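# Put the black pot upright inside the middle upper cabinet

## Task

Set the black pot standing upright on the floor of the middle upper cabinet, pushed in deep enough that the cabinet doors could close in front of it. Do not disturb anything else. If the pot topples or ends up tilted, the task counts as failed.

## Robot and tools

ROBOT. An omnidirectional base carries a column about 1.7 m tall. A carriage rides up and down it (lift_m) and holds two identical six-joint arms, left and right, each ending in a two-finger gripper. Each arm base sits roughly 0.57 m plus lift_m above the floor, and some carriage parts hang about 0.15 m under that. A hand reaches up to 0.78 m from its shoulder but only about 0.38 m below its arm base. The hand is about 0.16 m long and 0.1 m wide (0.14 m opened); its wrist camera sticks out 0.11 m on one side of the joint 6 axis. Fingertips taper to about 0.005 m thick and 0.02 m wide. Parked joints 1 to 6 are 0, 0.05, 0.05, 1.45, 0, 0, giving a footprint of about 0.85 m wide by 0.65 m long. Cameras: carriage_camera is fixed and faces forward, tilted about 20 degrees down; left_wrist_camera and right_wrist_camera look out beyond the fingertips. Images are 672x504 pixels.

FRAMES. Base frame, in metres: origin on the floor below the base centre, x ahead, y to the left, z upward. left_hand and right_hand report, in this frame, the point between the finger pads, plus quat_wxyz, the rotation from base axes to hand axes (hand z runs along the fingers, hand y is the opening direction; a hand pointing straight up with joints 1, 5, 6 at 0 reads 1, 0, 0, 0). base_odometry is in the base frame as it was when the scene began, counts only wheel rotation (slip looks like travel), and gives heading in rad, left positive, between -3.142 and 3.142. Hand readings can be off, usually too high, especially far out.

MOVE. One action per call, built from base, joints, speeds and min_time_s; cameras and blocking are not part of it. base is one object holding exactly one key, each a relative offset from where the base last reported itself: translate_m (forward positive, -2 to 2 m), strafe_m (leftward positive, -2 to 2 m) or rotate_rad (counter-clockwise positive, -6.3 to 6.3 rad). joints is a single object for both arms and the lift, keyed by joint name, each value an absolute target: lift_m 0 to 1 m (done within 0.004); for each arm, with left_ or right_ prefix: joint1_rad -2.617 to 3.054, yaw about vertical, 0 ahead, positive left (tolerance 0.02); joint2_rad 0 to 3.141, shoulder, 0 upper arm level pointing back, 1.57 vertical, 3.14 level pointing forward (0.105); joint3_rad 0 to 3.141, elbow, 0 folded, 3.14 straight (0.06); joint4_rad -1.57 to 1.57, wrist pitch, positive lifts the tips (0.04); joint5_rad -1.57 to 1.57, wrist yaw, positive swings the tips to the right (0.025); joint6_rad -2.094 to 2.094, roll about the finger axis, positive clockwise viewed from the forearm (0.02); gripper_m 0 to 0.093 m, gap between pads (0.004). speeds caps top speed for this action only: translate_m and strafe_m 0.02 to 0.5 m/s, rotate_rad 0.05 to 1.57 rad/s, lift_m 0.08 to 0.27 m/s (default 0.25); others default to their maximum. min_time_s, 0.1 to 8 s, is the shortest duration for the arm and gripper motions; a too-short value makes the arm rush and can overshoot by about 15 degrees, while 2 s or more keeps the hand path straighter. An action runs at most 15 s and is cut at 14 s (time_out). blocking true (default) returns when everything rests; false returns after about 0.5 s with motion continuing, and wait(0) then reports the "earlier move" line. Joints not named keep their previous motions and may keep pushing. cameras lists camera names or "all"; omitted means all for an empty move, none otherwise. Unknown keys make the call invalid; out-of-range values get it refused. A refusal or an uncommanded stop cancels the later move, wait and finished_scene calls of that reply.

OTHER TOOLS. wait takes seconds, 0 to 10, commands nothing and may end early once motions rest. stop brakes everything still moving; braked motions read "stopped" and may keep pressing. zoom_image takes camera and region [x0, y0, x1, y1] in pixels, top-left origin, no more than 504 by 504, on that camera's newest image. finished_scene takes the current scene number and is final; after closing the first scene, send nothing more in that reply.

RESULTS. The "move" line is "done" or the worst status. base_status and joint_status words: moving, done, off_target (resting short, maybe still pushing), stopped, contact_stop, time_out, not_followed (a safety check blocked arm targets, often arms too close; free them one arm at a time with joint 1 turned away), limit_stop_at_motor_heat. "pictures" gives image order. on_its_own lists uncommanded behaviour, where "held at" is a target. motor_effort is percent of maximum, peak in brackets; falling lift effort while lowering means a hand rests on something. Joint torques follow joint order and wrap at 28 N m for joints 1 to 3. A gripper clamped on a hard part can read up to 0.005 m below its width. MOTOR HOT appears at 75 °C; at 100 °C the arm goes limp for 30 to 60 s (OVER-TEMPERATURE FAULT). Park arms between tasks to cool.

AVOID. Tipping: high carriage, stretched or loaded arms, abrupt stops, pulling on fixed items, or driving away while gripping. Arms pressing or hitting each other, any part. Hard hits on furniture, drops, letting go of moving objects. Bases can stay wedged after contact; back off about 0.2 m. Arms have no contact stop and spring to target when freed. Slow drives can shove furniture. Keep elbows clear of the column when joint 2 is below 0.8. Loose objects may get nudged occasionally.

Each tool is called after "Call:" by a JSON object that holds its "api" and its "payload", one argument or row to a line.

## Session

Call:
{"api": "move", "payload": {
  "cameras": ["carriage_camera"]
}}

Call:
{"api": "zoom_image", "payload": {
  "camera": "carriage_camera",
  "region": [220, 110, 472, 310]
}}

Scene clock: 0.00 s.
Joint torques (N m): no reading
base_odometry: x=+0.000 y=+0.000 heading=+0.000
base_status: not commanded
joint_positions: lift_m=+0.300 left_joint1_rad=+0.004 left_joint2_rad=+0.038 left_joint3_rad=+0.032 left_joint4_rad=+1.473 left_joint5_rad=+0.016 left_joint6_rad=-0.004 left_gripper_m=+0.09396 right_joint1_rad=-0.013 right_joint2_rad=+0.032 right_joint3_rad=+0.046 right_joint4_rad=+1.480 right_joint5_rad=-0.045 right_joint6_rad=-0.037 right_gripper_m=+0.09396
joint_status: not commanded
motor_effort: lift_m=+23 drive_wheels=-2
left_hand: x=+0.2498 y=+0.3008 z=+1.3029 quat_wxyz=(+0.999, +0.008, +0.052, +0.000) (m; base frame)
right_hand: x=+0.2419 y=-0.2959 z=+1.3066 quat_wxyz=(+0.999, -0.023, +0.038, -0.024) (m; base frame)
pictures: carriage_camera

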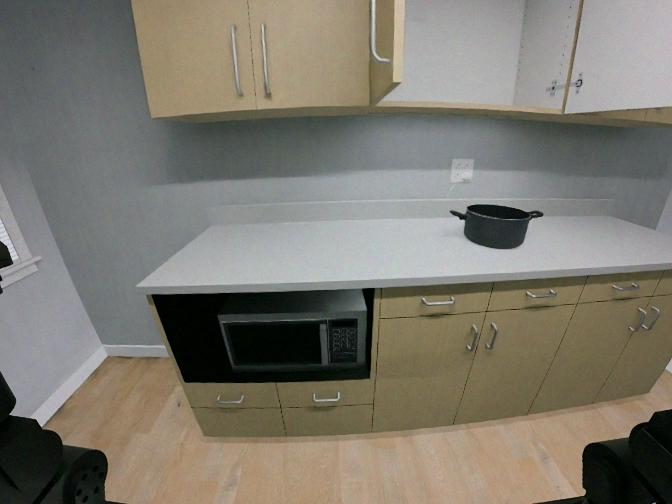

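Scaled by 2.000 from the camera's 672x504 image, which has a finer 960x720 frame.

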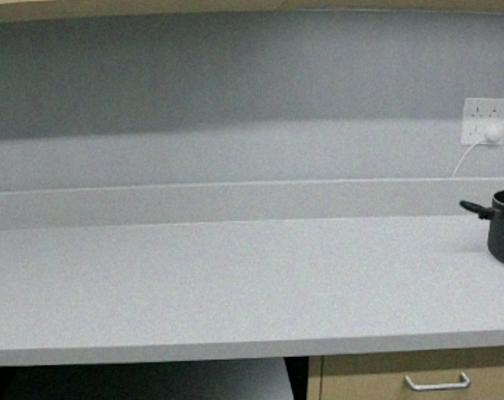

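Call:
{"api": "zoom_image", "payload": {
  "camera": "carriage_camera",
  "region": [430, 170, 560, 270]
}}

Call:
{"api": "move", "payload": {
  "base": {"rotate_rad":0.119}
}}

Call:
{"api": "move", "payload": {
  "base": {"strafe_m":-0.77},
  "cameras": ["carriage_camera"]
}}

Call:
{"api": "zoom_image", "payload": {
  "camera": "carriage_camera",
  "region": [220, 110, 472, 310]
}}

Scaled by 3.877 from the camera's 672x504 image, which has a finer 960x720 frame.

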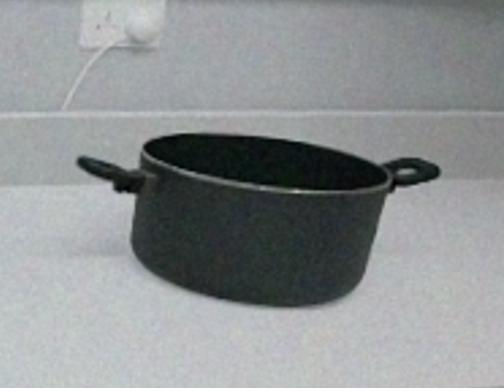

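Scene clock: 4.07 s.
Joint torques (N m): left_arm=[-0.08 4.59 5.41 -0.22 0.02 0.03] | right_arm=[-0.18 4.68 4.88 -0.37 0.01 -0.01]
move: done
base_odometry: x=+0.000 y=+0.000 heading=+0.119
base_status: done
joint_positions: lift_m=+0.300 left_joint1_rad=+0.004 left_joint2_rad=+0.038 left_joint3_rad=+0.032 left_joint4_rad=+1.473 left_joint5_rad=+0.016 left_joint6_rad=-0.004 left_gripper_m=+0.09396 right_joint1_rad=-0.013 right_joint2_rad=+0.032 right_joint3_rad=+0.046 right_joint4_rad=+1.480 right_joint5_rad=-0.045 right_joint6_rad=-0.037 right_gripper_m=+0.09396
joint_status: not commanded
motor_effort: lift_m=+23(23) drive_wheels=-4(11)
left_hand: x=+0.2498 y=+0.3008 z=+1.3029 quat_wxyz=(+0.999, +0.008, +0.052, +0.000) (m; base frame)
right_hand: x=+0.2419 y=-0.2959 z=+1.3066 quat_wxyz=(+0.999, -0.023, +0.038, -0.024) (m; base frame)
pictures: none

Scene clock: 7.87 s.
Joint torques (N m): left_arm=[-0.1 4.59 5.41 -0.22 0.03 0.03] | right_arm=[-0.28 4.74 4.86 -0.35 0.02 -0.01]
move: done
base_odometry: x=+0.091 y=-0.765 heading=+0.119
base_status: done
joint_positions: lift_m=+0.300 left_joint1_rad=+0.005 left_joint2_rad=+0.038 left_joint3_rad=+0.032 left_joint4_rad=+1.473 left_joint5_rad=+0.016 left_joint6_rad=-0.004 left_gripper_m=+0.09396 right_joint1_rad=-0.012 right_joint2_rad=+0.032 right_joint3_rad=+0.046 right_joint4_rad=+1.480 right_joint5_rad=-0.045 right_joint6_rad=-0.037 right_gripper_m=+0.09396
joint_status: not commanded
motor_effort: lift_m=+23(23) drive_wheels=-3(9)
left_hand: x=+0.2498 y=+0.3008 z=+1.3029 quat_wxyz=(+0.999, +0.008, +0.052, +0.000) (m; base frame)
right_hand: x=+0.2419 y=-0.2958 z=+1.3066 quat_wxyz=(+0.999, -0.023, +0.038, -0.024) (m; base frame)
pictures: carriage_camera

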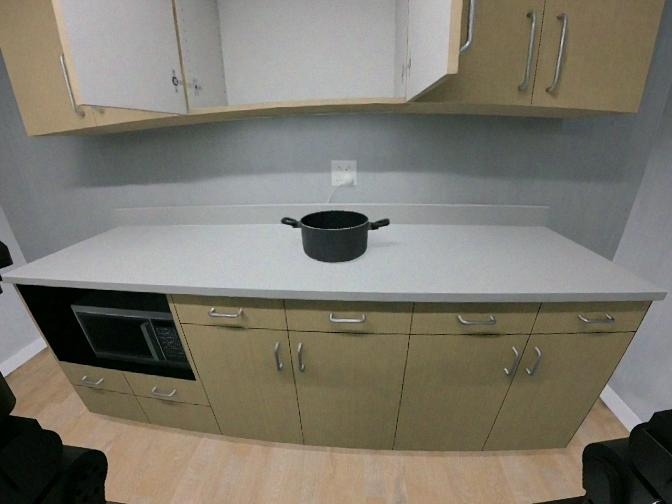

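Scaled by 2.000 from the camera's 672x504 image, which has a finer 960x720 frame.

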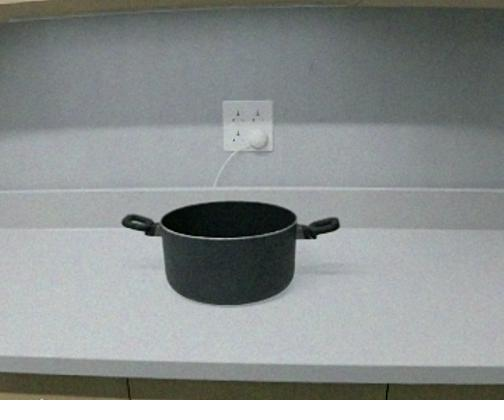

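Call:
{"api": "move", "payload": {
  "base": {"strafe_m":0.019},
  "joints": {"lift_m":0.31,"left_joint1_rad":-0.277,"left_joint2_rad":2.565,"left_joint3_rad":1.877,"left_joint4_rad":0.70,"left_joint5_rad":-0.286,"left_joint6_rad":-1.275,"right_joint1_rad":0.279,"right_joint2_rad":2.481,"right_joint3_rad":1.834,"right_joint4_rad":0.71,"right_joint5_rad":0.493,"right_joint6_rad":1.275},
  "min_time_s": 2
}}

Call:
{"api": "move", "payload": {
  "base": {"translate_m":0.035},
  "cameras": ["all"]
}}

Scene clock: 16.57 s.
Joint torques (N m): left_arm=[-0.42 -18.22 8.9 2.41 -0.11 -0.01] | right_arm=[-0.02 -16.13 8.27 1.94 0.15 0.07]
move: done
base_odometry: x=+0.089 y=-0.746 heading=+0.119
base_status: done
joint_positions: lift_m=+0.310 left_joint1_rad=-0.273 left_joint2_rad=+2.573 left_joint3_rad=+1.849 left_joint4_rad=+0.692 left_joint5_rad=-0.271 left_joint6_rad=-1.264 left_gripper_m=+0.09398 right_joint1_rad=+0.277 right_joint2_rad=+2.489 right_joint3_rad=+1.801 right_joint4_rad=+0.702 right_joint5_rad=+0.478 right_joint6_rad=+1.260 right_gripper_m=+0.09396
joint_status: all done
motor_effort: lift_m=+23(29) drive_wheels=-2(9)
left_hand: x=+0.9162 y=+0.1574 z=+1.0143 quat_wxyz=(+0.563, -0.421, +0.582, -0.409) (m; base frame)
right_hand: x=+0.9041 y=-0.1929 z=+1.0522 quat_wxyz=(+0.613, +0.470, +0.522, +0.362) (m; base frame)
pictures: none

Scene clock: 17.70 s.
Joint torques (N m): left_arm=[-0.4 -18.14 8.91 2.42 -0.09 -0.02] | right_arm=[0.18 -16.09 8.59 1.93 0.14 0.06]
move: done
base_odometry: x=+0.124 y=-0.742 heading=+0.118
base_status: done
joint_positions: lift_m=+0.310 left_joint1_rad=-0.273 left_joint2_rad=+2.573 left_joint3_rad=+1.849 left_joint4_rad=+0.692 left_joint5_rad=-0.275 left_joint6_rad=-1.265 left_gripper_m=+0.09398 right_joint1_rad=+0.277 right_joint2_rad=+2.489 right_joint3_rad=+1.801 right_joint4_rad=+0.701 right_joint5_rad=+0.480 right_joint6_rad=+1.261 right_gripper_m=+0.09396
joint_status: not commanded
motor_effort: lift_m=+23(23) drive_wheels=-6(8)
left_hand: x=+0.9162 y=+0.1581 z=+1.0143 quat_wxyz=(+0.564, -0.422, +0.581, -0.408) (m; base frame)
right_hand: x=+0.9040 y=-0.1936 z=+1.0520 quat_wxyz=(+0.613, +0.472, +0.521, +0.361) (m; base frame)
pictures: carriage_camera, left_wrist_camera, right_wrist_camera

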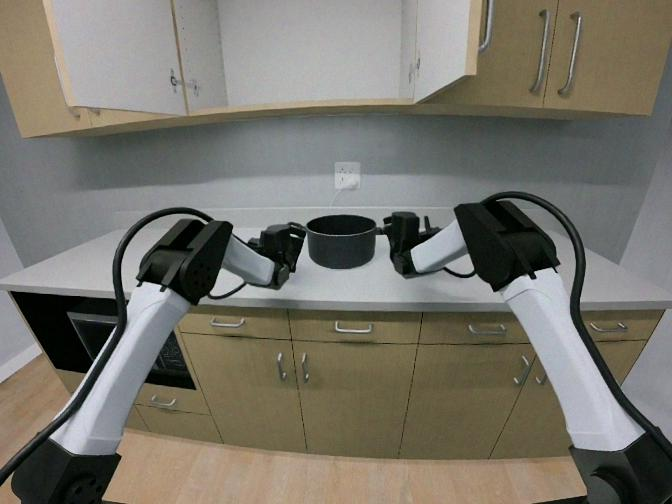

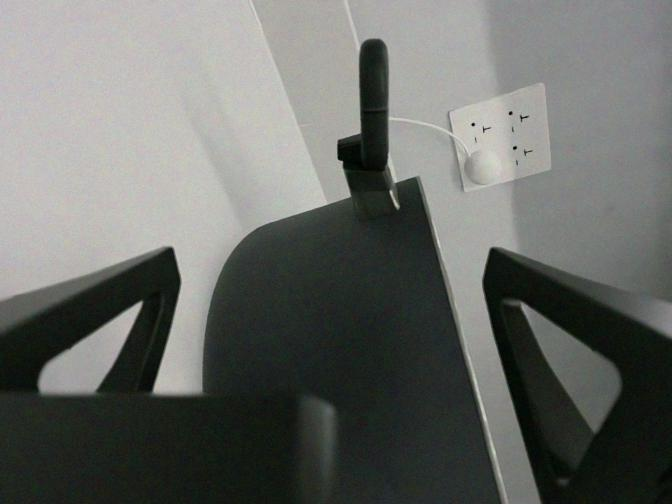

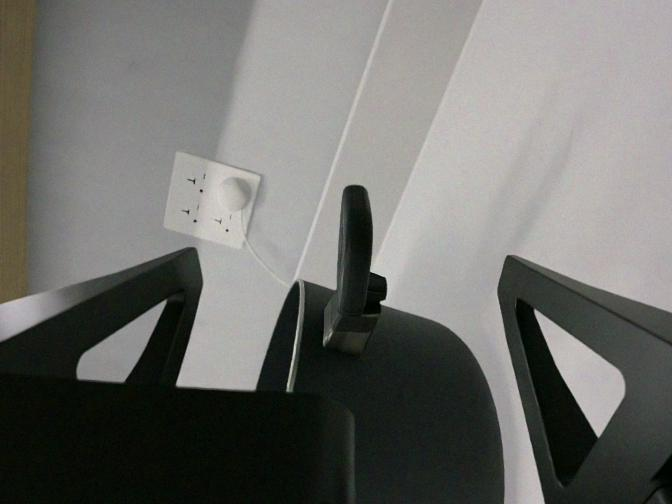

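Call:
{"api": "move", "payload": {
  "base": {"translate_m":0.09},
  "joints": {"lift_m":0.33,"left_joint5_rad":-0.345,"right_joint2_rad":2.53,"right_joint4_rad":0.74},
  "speeds": {"translate_m":0.1},
  "cameras": ["all"]
}}

Scene clock: 23.33 s.
Joint torques (N m): left_arm=[-0.31 -18.66 8.1 2.41 -0.1 -0.01] | right_arm=[0.13 -15.6 8.09 2.09 0.13 0.08]
move: done
base_odometry: x=+0.213 y=-0.731 heading=+0.118
base_status: done
joint_positions: lift_m=+0.330 left_joint1_rad=-0.275 left_joint2_rad=+2.579 left_joint3_rad=+1.858 left_joint4_rad=+0.689 left_joint5_rad=-0.332 left_joint6_rad=-1.266 left_gripper_m=+0.09398 right_joint1_rad=+0.277 right_joint2_rad=+2.531 right_joint3_rad=+1.803 right_joint4_rad=+0.720 right_joint5_rad=+0.481 right_joint6_rad=+1.262 right_gripper_m=+0.09396
joint_status: all done
motor_effort: lift_m=+23(28) drive_wheels=-6(11)
left_hand: x=+0.9170 y=+0.1668 z=+1.0342 quat_wxyz=(+0.575, -0.438, +0.568, -0.393) (m; base frame)
right_hand: x=+0.9059 y=-0.1931 z=+1.0485 quat_wxyz=(+0.609, +0.474, +0.529, +0.354) (m; base frame)
pictures: carriage_camera, left_wrist_camera, right_wrist_camera

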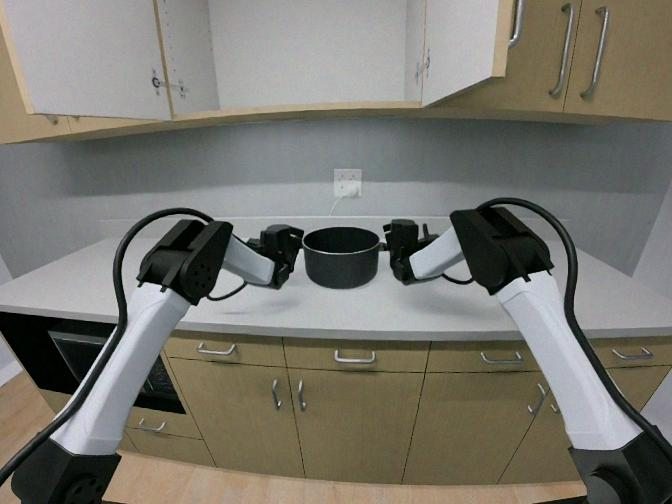

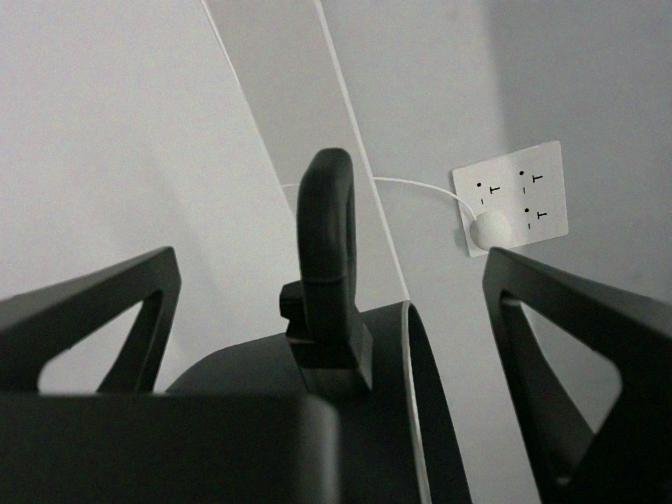

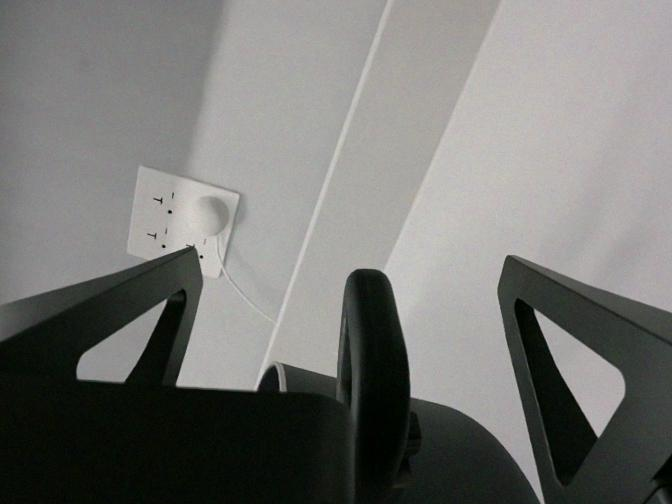

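Call:
{"api": "move", "payload": {
  "base": {"translate_m":0.012},
  "joints": {"lift_m":0.325,"right_joint5_rad":0.447},
  "speeds": {"translate_m":0.1}
}}

Call:
{"api": "move", "payload": {
  "joints": {"left_gripper_m":0.003,"right_gripper_m":0.003},
  "min_time_s": 1.5,
  "cameras": ["all"]
}}

Scene clock: 25.10 s.
Joint torques (N m): left_arm=[-0.35 -18.92 8.05 2.46 -0.08 0.01] | right_arm=[-0.01 -16.05 8.05 2.03 -0.17 0.07]
move: done
base_odometry: x=+0.225 y=-0.730 heading=+0.117
base_status: done
joint_positions: lift_m=+0.325 left_joint1_rad=-0.275 left_joint2_rad=+2.580 left_joint3_rad=+1.858 left_joint4_rad=+0.686 left_joint5_rad=-0.333 left_joint6_rad=-1.266 left_gripper_m=+0.09398 right_joint1_rad=+0.277 right_joint2_rad=+2.535 right_joint3_rad=+1.805 right_joint4_rad=+0.725 right_joint5_rad=+0.462 right_joint6_rad=+1.262 right_gripper_m=+0.09396
joint_status: all done
motor_effort: lift_m=+20(21) drive_wheels=-5(9)
left_hand: x=+0.9169 y=+0.1670 z=+1.0281 quat_wxyz=(+0.575, -0.439, +0.570, -0.391) (m; base frame)
right_hand: x=+0.9070 y=-0.1898 z=+1.0437 quat_wxyz=(+0.606, +0.469, +0.532, +0.361) (m; base frame)
pictures: none

Scene clock: 26.90 s.
Joint torques (N m): left_arm=[-0.25 -18.88 8.05 2.45 -0.09 0.01] | right_arm=[0.09 -16.12 7.99 1.98 -0.12 -0.32]
move: off_target
base_odometry: x=+0.225 y=-0.730 heading=+0.117
base_status: not commanded
joint_positions: lift_m=+0.325 left_joint1_rad=-0.275 left_joint2_rad=+2.580 left_joint3_rad=+1.858 left_joint4_rad=+0.686 left_joint5_rad=-0.334 left_joint6_rad=-1.268 left_gripper_m=+0.02121 right_joint1_rad=+0.277 right_joint2_rad=+2.538 right_joint3_rad=+1.805 right_joint4_rad=+0.732 right_joint5_rad=+0.456 right_joint6_rad=+1.296 right_gripper_m=+0.01057
joint_status: left_gripper_m off_target (ended at +0.02124, target +0.00300); right_gripper_m off_target (ended at +0.01059, target +0.00300)
motor_effort: lift_m=+20(20) drive_wheels=-5(6)
left_hand: x=+0.9169 y=+0.1672 z=+1.0281 quat_wxyz=(+0.574, -0.440, +0.569, -0.391) (m; base frame)
right_hand: x=+0.9072 y=-0.1887 z=+1.0435 quat_wxyz=(+0.600, +0.476, +0.524, +0.374) (m; base frame)
pictures: carriage_camera, left_wrist_camera, right_wrist_camera

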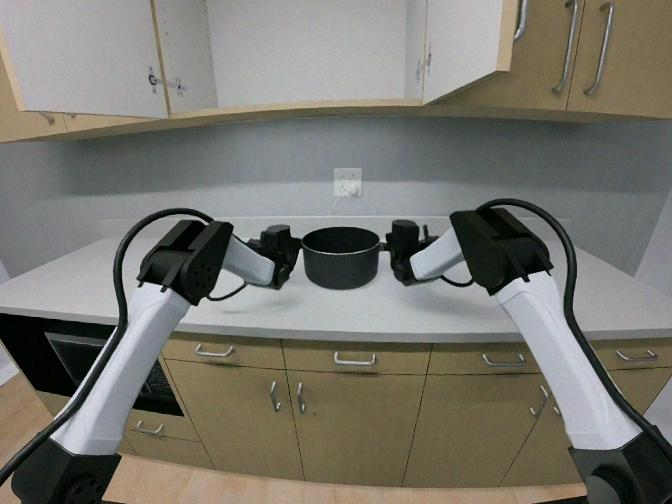

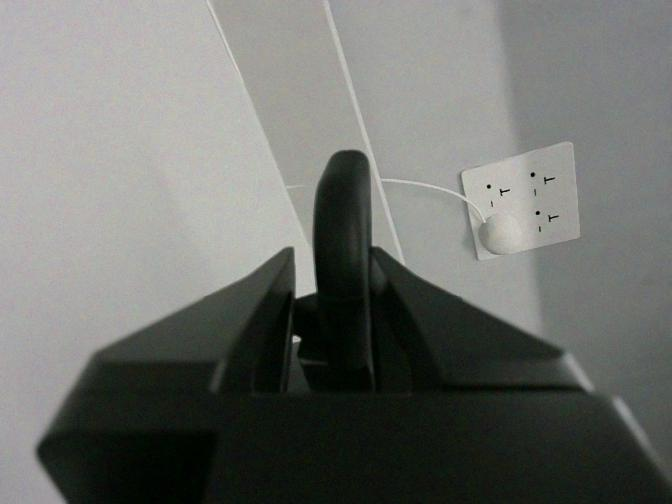

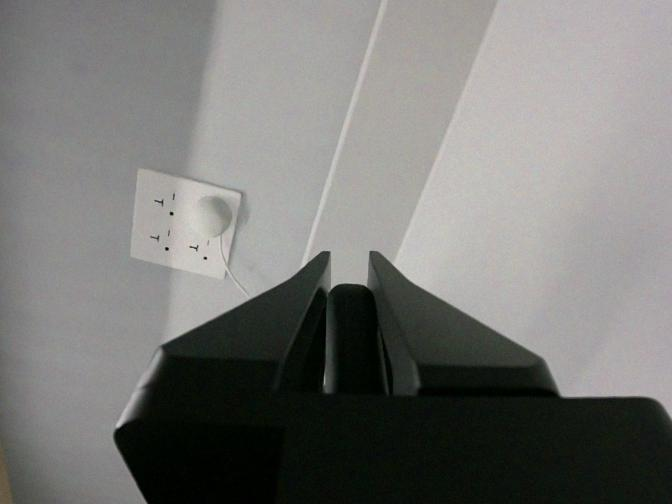

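Call:
{"api": "move", "payload": {
  "joints": {"left_gripper_m":0.045},
  "min_time_s": 0.6
}}

Call:
{"api": "move", "payload": {
  "joints": {"left_joint5_rad":-0.43}
}}

Call:
{"api": "move", "payload": {
  "joints": {"left_gripper_m":0.003},
  "min_time_s": 1.2,
  "cameras": ["left_wrist_camera","right_wrist_camera"]
}}

Scene clock: 28.60 s.
Joint torques (N m): left_arm=[-0.31 -18.88 8.03 2.46 -0.08 0.02] | right_arm=[0.12 -16.28 7.9 1.95 -0.09 -0.32]
move: done
base_odometry: x=+0.225 y=-0.730 heading=+0.117
base_status: not commanded
joint_positions: lift_m=+0.325 left_joint1_rad=-0.275 left_joint2_rad=+2.580 left_joint3_rad=+1.858 left_joint4_rad=+0.686 left_joint5_rad=-0.334 left_joint6_rad=-1.268 left_gripper_m=+0.04490 right_joint1_rad=+0.277 right_joint2_rad=+2.538 right_joint3_rad=+1.805 right_joint4_rad=+0.732 right_joint5_rad=+0.456 right_joint6_rad=+1.296 right_gripper_m=+0.01057
joint_status: all done
motor_effort: lift_m=+20(20) drive_wheels=-5(6)
left_hand: x=+0.9169 y=+0.1672 z=+1.0281 quat_wxyz=(+0.574, -0.440, +0.569, -0.391) (m; base frame)
right_hand: x=+0.9072 y=-0.1887 z=+1.0435 quat_wxyz=(+0.600, +0.476, +0.524, +0.375) (m; base frame)
pictures: none

Scene clock: 29.27 s.
Joint torques (N m): left_arm=[-0.31 -18.84 8.05 2.43 -0.1 0.02] | right_arm=[0.12 -16.31 7.99 1.97 -0.11 -0.32]
move: done
base_odometry: x=+0.225 y=-0.730 heading=+0.117
base_status: not commanded
joint_positions: lift_m=+0.325 left_joint1_rad=-0.275 left_joint2_rad=+2.580 left_joint3_rad=+1.858 left_joint4_rad=+0.686 left_joint5_rad=-0.414 left_joint6_rad=-1.268 left_gripper_m=+0.04490 right_joint1_rad=+0.277 right_joint2_rad=+2.538 right_joint3_rad=+1.805 right_joint4_rad=+0.732 right_joint5_rad=+0.456 right_joint6_rad=+1.296 right_gripper_m=+0.01057
joint_status: all done
motor_effort: lift_m=+20(20) drive_wheels=-5(6)
left_hand: x=+0.9155 y=+0.1811 z=+1.0283 quat_wxyz=(+0.590, -0.461, +0.551, -0.367) (m; base frame)
right_hand: x=+0.9072 y=-0.1887 z=+1.0435 quat_wxyz=(+0.600, +0.476, +0.524, +0.375) (m; base frame)
pictures: none

Scene clock: 30.77 s.
Joint torques (N m): left_arm=[-0.14 -18.84 7.9 2.17 -0.11 0.42] | right_arm=[-0.02 -16.39 7.88 1.92 -0.11 -0.34]
move: off_target
base_odometry: x=+0.225 y=-0.730 heading=+0.117
base_status: not commanded
joint_positions: lift_m=+0.325 left_joint1_rad=-0.276 left_joint2_rad=+2.580 left_joint3_rad=+1.859 left_joint4_rad=+0.708 left_joint5_rad=-0.416 left_joint6_rad=-1.304 left_gripper_m=+0.01058 right_joint1_rad=+0.277 right_joint2_rad=+2.538 right_joint3_rad=+1.805 right_joint4_rad=+0.732 right_joint5_rad=+0.456 right_joint6_rad=+1.297 right_gripper_m=+0.01057
joint_status: left_gripper_m off_target (ended at +0.01060, target +0.00300)
motor_effort: lift_m=+20(20) drive_wheels=-6(6)
left_hand: x=+0.9156 y=+0.1801 z=+1.0341 quat_wxyz=(+0.588, -0.469, +0.535, -0.385) (m; base frame)
right_hand: x=+0.9072 y=-0.1887 z=+1.0433 quat_wxyz=(+0.599, +0.476, +0.523, +0.375) (m; base frame)
pictures: left_wrist_camera, right_wrist_camera

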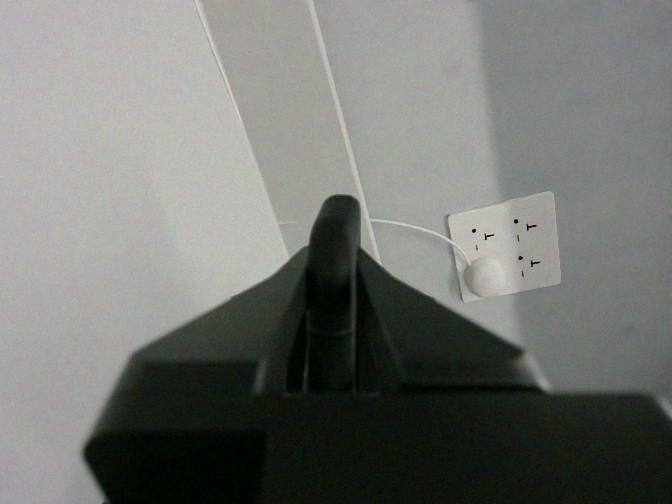

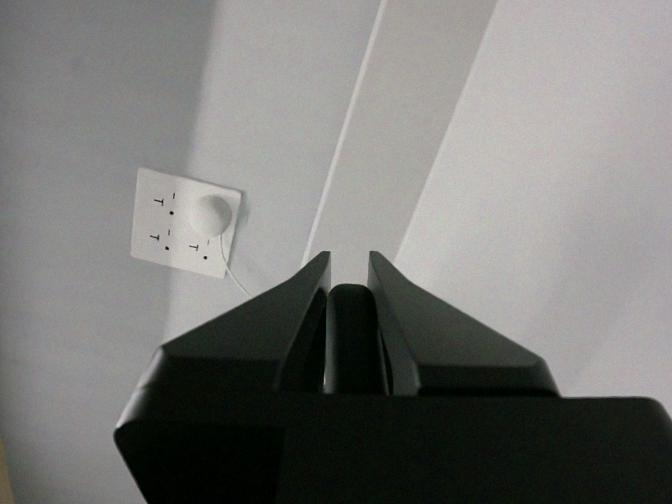

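Call:
{"api": "move", "payload": {
  "joints": {"lift_m":0.43},
  "speeds": {"lift_m":0.15}
}}

Call:
{"api": "move", "payload": {
  "base": {"translate_m":-0.22},
  "joints": {"lift_m":0.45},
  "speeds": {"translate_m":0.25}
}}

Call:
{"api": "move", "payload": {
  "base": {"strafe_m":0.137},
  "joints": {"lift_m":0.935},
  "speeds": {"lift_m":0.2,"strafe_m":0.3},
  "cameras": ["all"]
}}

Scene clock: 34.73 s.
Joint torques (N m): left_arm=[-0.17 -22.57 8.31 3.67 -0.16 0.87] | right_arm=[0.16 -21.15 7.84 3.26 0.01 -0.72]
move: done
base_odometry: x=+0.225 y=-0.730 heading=+0.117
base_status: not commanded
joint_positions: lift_m=+0.430 left_joint1_rad=-0.276 left_joint2_rad=+2.616 left_joint3_rad=+1.853 left_joint4_rad=+0.575 left_joint5_rad=-0.416 left_joint6_rad=-1.343 left_gripper_m=+0.01058 right_joint1_rad=+0.277 right_joint2_rad=+2.585 right_joint3_rad=+1.805 right_joint4_rad=+0.612 right_joint5_rad=+0.451 right_joint6_rad=+1.332 right_gripper_m=+0.01057
joint_status: all done
motor_effort: lift_m=+24(28) drive_wheels=+1(7)
left_hand: x=+0.9115 y=+0.1813 z=+1.0803 quat_wxyz=(+0.545, -0.497, +0.582, -0.342) (m; base frame)
right_hand: x=+0.9052 y=-0.1885 z=+1.0888 quat_wxyz=(+0.559, +0.499, +0.571, +0.335) (m; base frame)
pictures: none

Scene clock: 36.90 s.
Joint torques (N m): left_arm=[0.01 -23.43 8.44 3.67 -0.19 0.89] | right_arm=[0.03 -22.04 7.92 3.28 0.07 -0.78]
move: done
base_odometry: x=+0.006 y=-0.756 heading=+0.117
base_status: done
joint_positions: lift_m=+0.450 left_joint1_rad=-0.277 left_joint2_rad=+2.625 left_joint3_rad=+1.852 left_joint4_rad=+0.574 left_joint5_rad=-0.414 left_joint6_rad=-1.348 left_gripper_m=+0.01057 right_joint1_rad=+0.277 right_joint2_rad=+2.594 right_joint3_rad=+1.805 right_joint4_rad=+0.611 right_joint5_rad=+0.447 right_joint6_rad=+1.335 right_gripper_m=+0.01057
joint_status: all done
motor_effort: lift_m=+24(29) drive_wheels=-4(13)
left_hand: x=+0.9109 y=+0.1803 z=+1.0940 quat_wxyz=(+0.542, -0.498, +0.585, -0.341) (m; base frame)
right_hand: x=+0.9050 y=-0.1879 z=+1.1027 quat_wxyz=(+0.556, +0.500, +0.574, +0.334) (m; base frame)
pictures: none

Scene clock: 39.97 s.
Joint torques (N m): left_arm=[-0.14 -24.21 8.73 3.69 -0.22 0.96] | right_arm=[-0.06 -22.67 8.06 3.3 0.08 -0.8]
move: done
base_odometry: x=-0.010 y=-0.620 heading=+0.117
base_status: done
joint_positions: lift_m=+0.935 left_joint1_rad=-0.276 left_joint2_rad=+2.632 left_joint3_rad=+1.849 left_joint4_rad=+0.575 left_joint5_rad=-0.410 left_joint6_rad=-1.351 left_gripper_m=+0.01057 right_joint1_rad=+0.278 right_joint2_rad=+2.599 right_joint3_rad=+1.801 right_joint4_rad=+0.610 right_joint5_rad=+0.447 right_joint6_rad=+1.338 right_gripper_m=+0.01057
joint_status: all done
motor_effort: lift_m=+24(30) drive_wheels=-2(9)
left_hand: x=+0.9102 y=+0.1805 z=+1.5729 quat_wxyz=(+0.539, -0.499, +0.587, -0.340) (m; base frame)
right_hand: x=+0.9040 y=-0.1873 z=+1.5822 quat_wxyz=(+0.553, +0.502, +0.577, +0.332) (m; base frame)
pictures: carriage_camera, left_wrist_camera, right_wrist_camera

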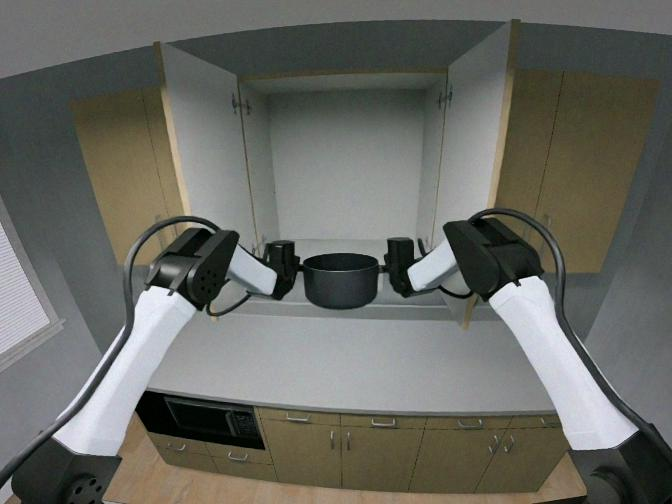

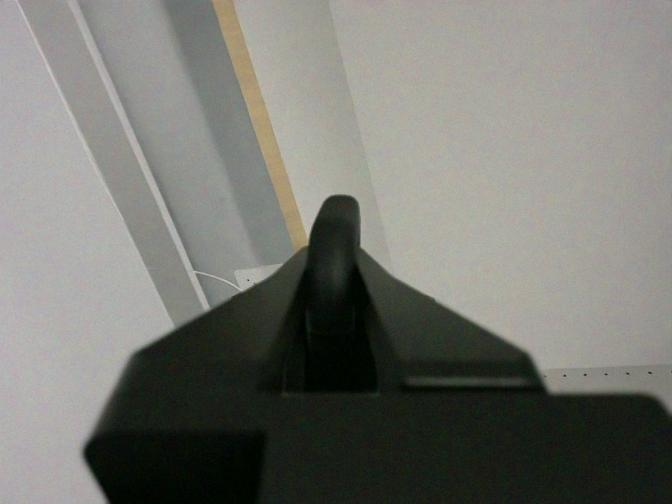

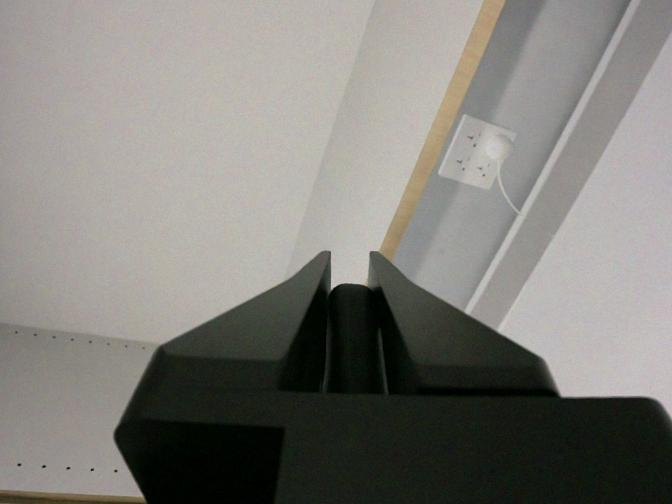

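Call:
{"api": "move", "payload": {
  "base": {"translate_m":0.42},
  "speeds": {"translate_m":0.25},
  "cameras": ["carriage_camera"]
}}

Call:
{"api": "zoom_image", "payload": {
  "camera": "carriage_camera",
  "region": [220, 200, 480, 370]
}}

Scene clock: 43.90 s.
Joint torques (N m): left_arm=[-0.14 -24.12 8.76 3.68 -0.21 0.93] | right_arm=[-0.01 -22.67 8.16 3.29 0.1 -0.82]
move: done
base_odometry: x=+0.407 y=-0.571 heading=+0.118
base_status: done
joint_positions: lift_m=+0.935 left_joint1_rad=-0.276 left_joint2_rad=+2.632 left_joint3_rad=+1.849 left_joint4_rad=+0.575 left_joint5_rad=-0.413 left_joint6_rad=-1.351 left_gripper_m=+0.01057 right_joint1_rad=+0.278 right_joint2_rad=+2.599 right_joint3_rad=+1.801 right_joint4_rad=+0.609 right_joint5_rad=+0.447 right_joint6_rad=+1.338 right_gripper_m=+0.01057
joint_status: not commanded
motor_effort: lift_m=+24(24) drive_wheels=-5(12)
left_hand: x=+0.9102 y=+0.1809 z=+1.5729 quat_wxyz=(+0.539, -0.500, +0.587, -0.339) (m; base frame)
right_hand: x=+0.9039 y=-0.1873 z=+1.5821 quat_wxyz=(+0.553, +0.502, +0.577, +0.331) (m; base frame)
pictures: carriage_camera

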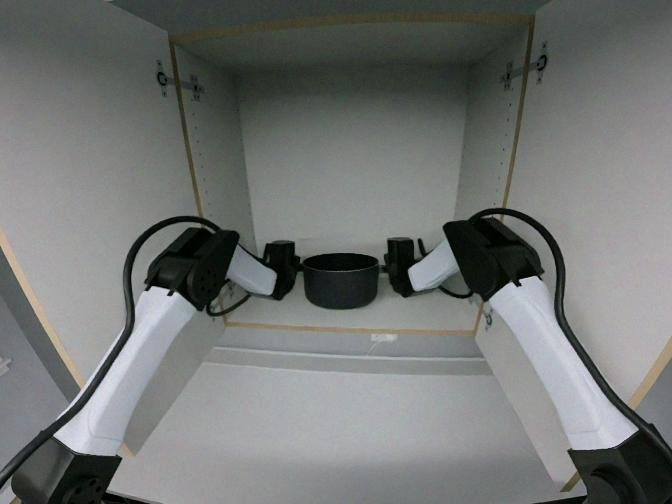

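Scaled by 1.938 from the camera's 672x504 image, which has a finer 960x720 frame.

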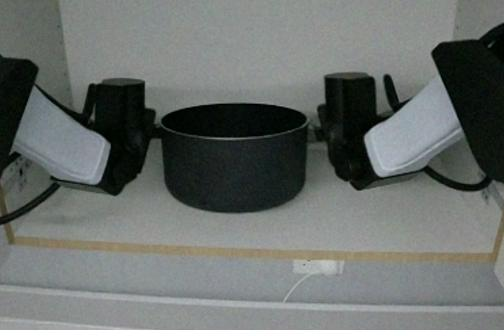

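Call:
{"api": "move", "payload": {
  "base": {"translate_m":0.035},
  "speeds": {"translate_m":0.1},
  "cameras": ["carriage_camera"]
}}

Call:
{"api": "zoom_image", "payload": {
  "camera": "carriage_camera",
  "region": [220, 200, 480, 370]
}}

Scene clock: 48.40 s.
Joint torques (N m): left_arm=[-0.1 -24.09 8.76 3.68 -0.21 0.94] | right_arm=[0.03 -22.63 8.06 3.29 0.1 -0.79]
move: done
base_odometry: x=+0.442 y=-0.566 heading=+0.119
base_status: done
joint_positions: lift_m=+0.935 left_joint1_rad=-0.276 left_joint2_rad=+2.632 left_joint3_rad=+1.849 left_joint4_rad=+0.572 left_joint5_rad=-0.413 left_joint6_rad=-1.351 left_gripper_m=+0.01057 right_joint1_rad=+0.278 right_joint2_rad=+2.599 right_joint3_rad=+1.801 right_joint4_rad=+0.607 right_joint5_rad=+0.446 right_joint6_rad=+1.338 right_gripper_m=+0.01057
joint_status: not commanded
motor_effort: lift_m=+24(24) drive_wheels=+1(11)
left_hand: x=+0.9101 y=+0.1809 z=+1.5723 quat_wxyz=(+0.538, -0.500, +0.588, -0.338) (m; base frame)
right_hand: x=+0.9039 y=-0.1873 z=+1.5816 quat_wxyz=(+0.552, +0.502, +0.578, +0.331) (m; base frame)
pictures: carriage_camera

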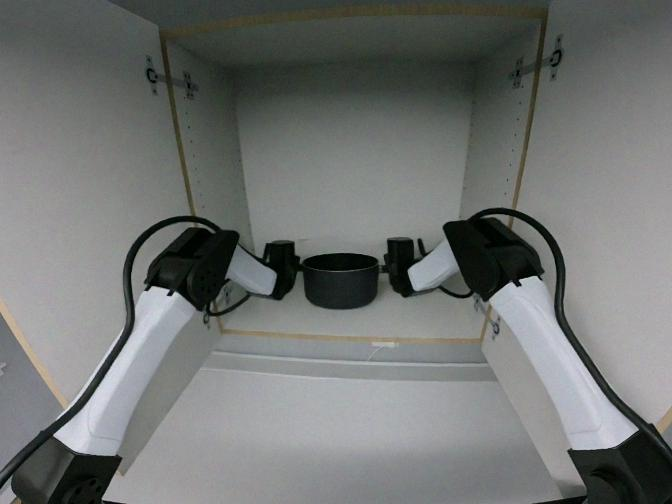

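Scaled by 1.938 from the camera's 672x504 image, which has a finer 960x720 frame.

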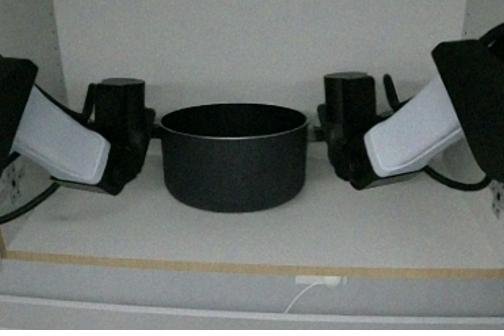

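Call:
{"api": "move", "payload": {
  "base": {"translate_m":0.018},
  "joints": {"lift_m":0.825},
  "speeds": {"translate_m":0.1,"lift_m":0.1},
  "cameras": ["carriage_camera"]
}}

Call:
{"api": "zoom_image", "payload": {
  "camera": "carriage_camera",
  "region": [220, 180, 480, 350]
}}

Scene clock: 52.10 s.
Joint torques (N m): left_arm=[0.58 -18.47 8.75 1.37 0.64 0.35] | right_arm=[-0.91 -15.94 8.17 1.39 -0.56 -0.16]
move: contact_stop
MOTOR HOT: joint 2 (shoulder) of the left arm reports 77 °C; the controller stops that arm at 100 °C. To cool a motor, set the load down, stop pushing, or move to a pose that needs little force.
base_odometry: x=+0.457 y=-0.564 heading=+0.116
base_status: translate_m contact_stop (by the wheels' count: +0.015 of +0.018)
joint_positions: lift_m=+0.825 left_joint1_rad=-0.284 left_joint2_rad=+2.577 left_joint3_rad=+1.849 left_joint4_rad=+0.774 left_joint5_rad=-0.490 left_joint6_rad=-1.296 left_gripper_m=+0.01035 right_joint1_rad=+0.290 right_joint2_rad=+2.536 right_joint3_rad=+1.802 right_joint4_rad=+0.780 right_joint5_rad=+0.494 right_joint6_rad=+1.282 right_gripper_m=+0.01049
joint_status: all done
motor_effort: lift_m=+20(21) drive_wheels=+6(45)
left_hand: x=+0.9110 y=+0.1878 z=+1.5465 quat_wxyz=(+0.613, -0.478, +0.501, -0.380) (m; base frame)
right_hand: x=+0.9038 y=-0.1866 z=+1.5544 quat_wxyz=(+0.615, +0.474, +0.505, +0.377) (m; base frame)
pictures: carriage_camera

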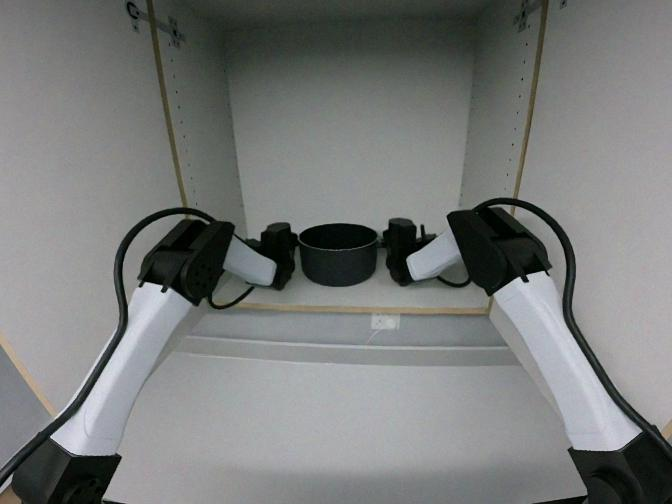

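Scaled by 1.938 from the camera's 672x504 image, which has a finer 960x720 frame.

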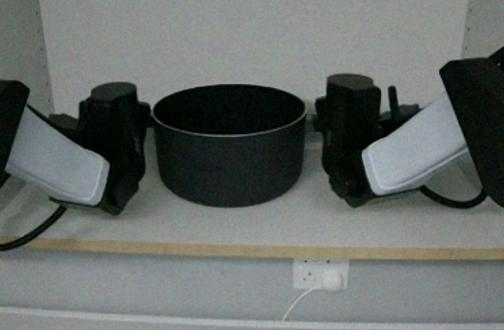

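Call:
{"api": "move", "payload": {
  "joints": {"left_gripper_m":0.06,"right_gripper_m":0.06},
  "min_time_s": 1.3,
  "cameras": ["all"]
}}

Scene clock: 54.40 s.
Joint torques (N m): left_arm=[0.25 -18.58 8.12 2.22 0.16 0.22] | right_arm=[-0.55 -16.1 7.83 1.87 -0.16 -0.15]
move: done
MOTOR HOT: still on. Joint 2 (shoulder) of the left arm reports 76 °C.
base_odometry: x=+0.458 y=-0.564 heading=+0.117
base_status: not commanded
joint_positions: lift_m=+0.825 left_joint1_rad=-0.280 left_joint2_rad=+2.577 left_joint3_rad=+1.857 left_joint4_rad=+0.702 left_joint5_rad=-0.444 left_joint6_rad=-1.286 left_gripper_m=+0.05989 right_joint1_rad=+0.284 right_joint2_rad=+2.536 right_joint3_rad=+1.808 right_joint4_rad=+0.738 right_joint5_rad=+0.461 right_joint6_rad=+1.279 right_gripper_m=+0.05991
joint_status: all done
motor_effort: lift_m=+20(20) drive_wheels=+0(7)
left_hand: x=+0.9141 y=+0.1825 z=+1.5334 quat_wxyz=(+0.595, -0.471, +0.535, -0.371) (m; base frame)
right_hand: x=+0.9063 y=-0.1844 z=+1.5476 quat_wxyz=(+0.605, +0.469, +0.524, +0.373) (m; base frame)
pictures: carriage_camera, left_wrist_camera, right_wrist_camera

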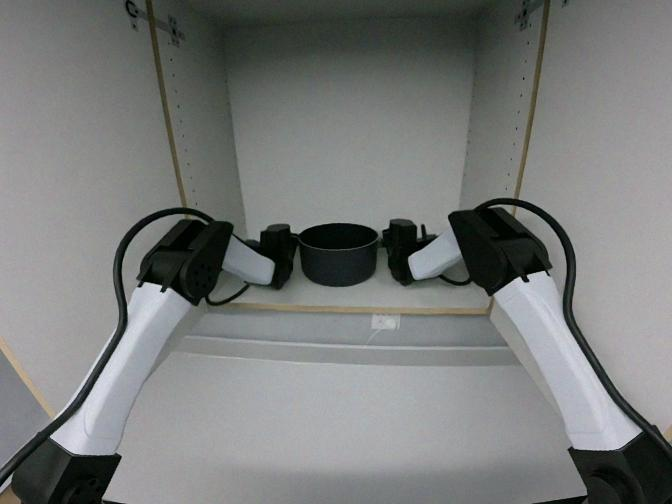

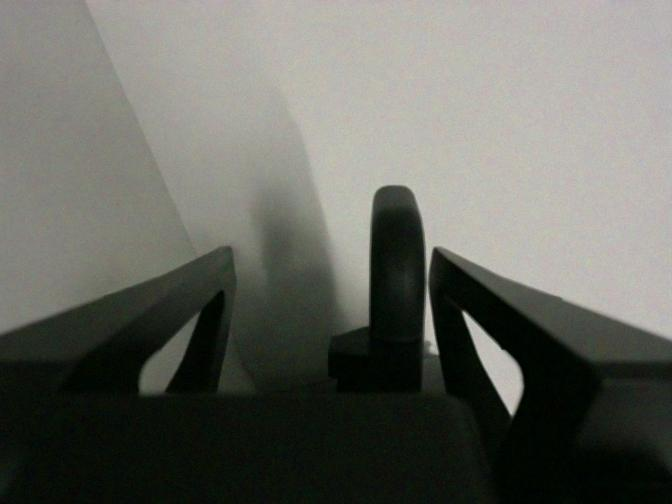

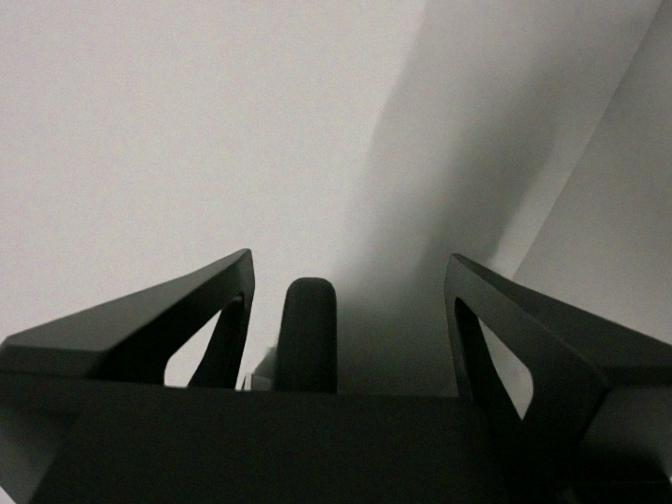

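Call:
{"api": "move", "payload": {
  "joints": {"lift_m":0.837,"left_gripper_m":0.075,"right_gripper_m":0.075},
  "speeds": {"lift_m":0.1}
}}

Call:
{"api": "move", "payload": {
  "base": {"translate_m":-0.45},
  "speeds": {"translate_m":0.3},
  "cameras": ["carriage_camera"]
}}

Call:
{"api": "zoom_image", "payload": {
  "camera": "carriage_camera",
  "region": [220, 150, 480, 320]
}}

Scene clock: 55.53 s.
Joint torques (N m): left_arm=[0.21 -18.81 7.68 2.34 0.16 0.21] | right_arm=[-0.66 -16.47 7.36 1.93 -0.13 -0.13]
move: done
MOTOR HOT: still on. Joint 2 (shoulder) of the left arm reports 76 °C.
base_odometry: x=+0.458 y=-0.564 heading=+0.117
base_status: not commanded
joint_positions: lift_m=+0.836 left_joint1_rad=-0.279 left_joint2_rad=+2.580 left_joint3_rad=+1.862 left_joint4_rad=+0.692 left_joint5_rad=-0.442 left_joint6_rad=-1.285 left_gripper_m=+0.07487 right_joint1_rad=+0.284 right_joint2_rad=+2.540 right_joint3_rad=+1.813 right_joint4_rad=+0.733 right_joint5_rad=+0.460 right_joint6_rad=+1.279 right_gripper_m=+0.07489
joint_status: all done
motor_effort: lift_m=+28(28) drive_wheels=-1(1)
left_hand: x=+0.9148 y=+0.1826 z=+1.5426 quat_wxyz=(+0.594, -0.471, +0.538, -0.369) (m; base frame)
right_hand: x=+0.9072 y=-0.1839 z=+1.5571 quat_wxyz=(+0.604, +0.469, +0.526, +0.373) (m; base frame)
pictures: none

Scene clock: 58.53 s.
Joint torques (N m): left_arm=[0.02 -18.92 7.73 2.4 0.11 0.21] | right_arm=[-0.21 -16.64 7.34 2 -0.12 -0.13]
move: done
MOTOR HOT: still on. Joint 2 (shoulder) of the left arm reports 78 °C.
base_odometry: x=+0.011 y=-0.616 heading=+0.116
base_status: done
joint_positions: lift_m=+0.837 left_joint1_rad=-0.278 left_joint2_rad=+2.580 left_joint3_rad=+1.862 left_joint4_rad=+0.687 left_joint5_rad=-0.439 left_joint6_rad=-1.285 left_gripper_m=+0.07487 right_joint1_rad=+0.280 right_joint2_rad=+2.541 right_joint3_rad=+1.813 right_joint4_rad=+0.728 right_joint5_rad=+0.458 right_joint6_rad=+1.279 right_gripper_m=+0.07489
joint_status: not commanded
motor_effort: lift_m=+25(28) drive_wheels=-4(15)
left_hand: x=+0.9150 y=+0.1831 z=+1.5419 quat_wxyz=(+0.593, -0.471, +0.540, -0.367) (m; base frame)
right_hand: x=+0.9077 y=-0.1861 z=+1.5557 quat_wxyz=(+0.603, +0.470, +0.528, +0.370) (m; base frame)
pictures: carriage_camera

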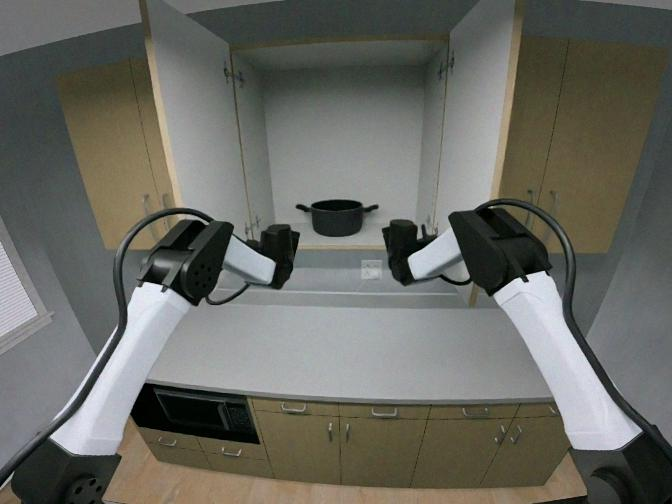

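Scaled by 1.938 from the camera's 672x504 image, which has a finer 960x720 frame.

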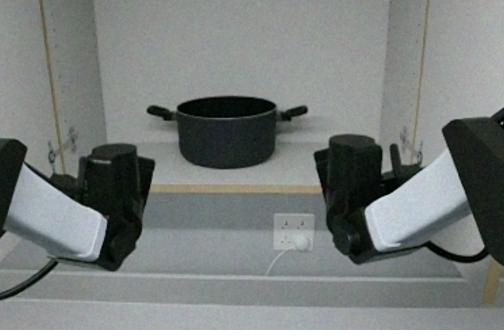

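Call:
{"api": "finished_scene", "payload": {
  "scene": 3
}}

The scene is finished: the task was done.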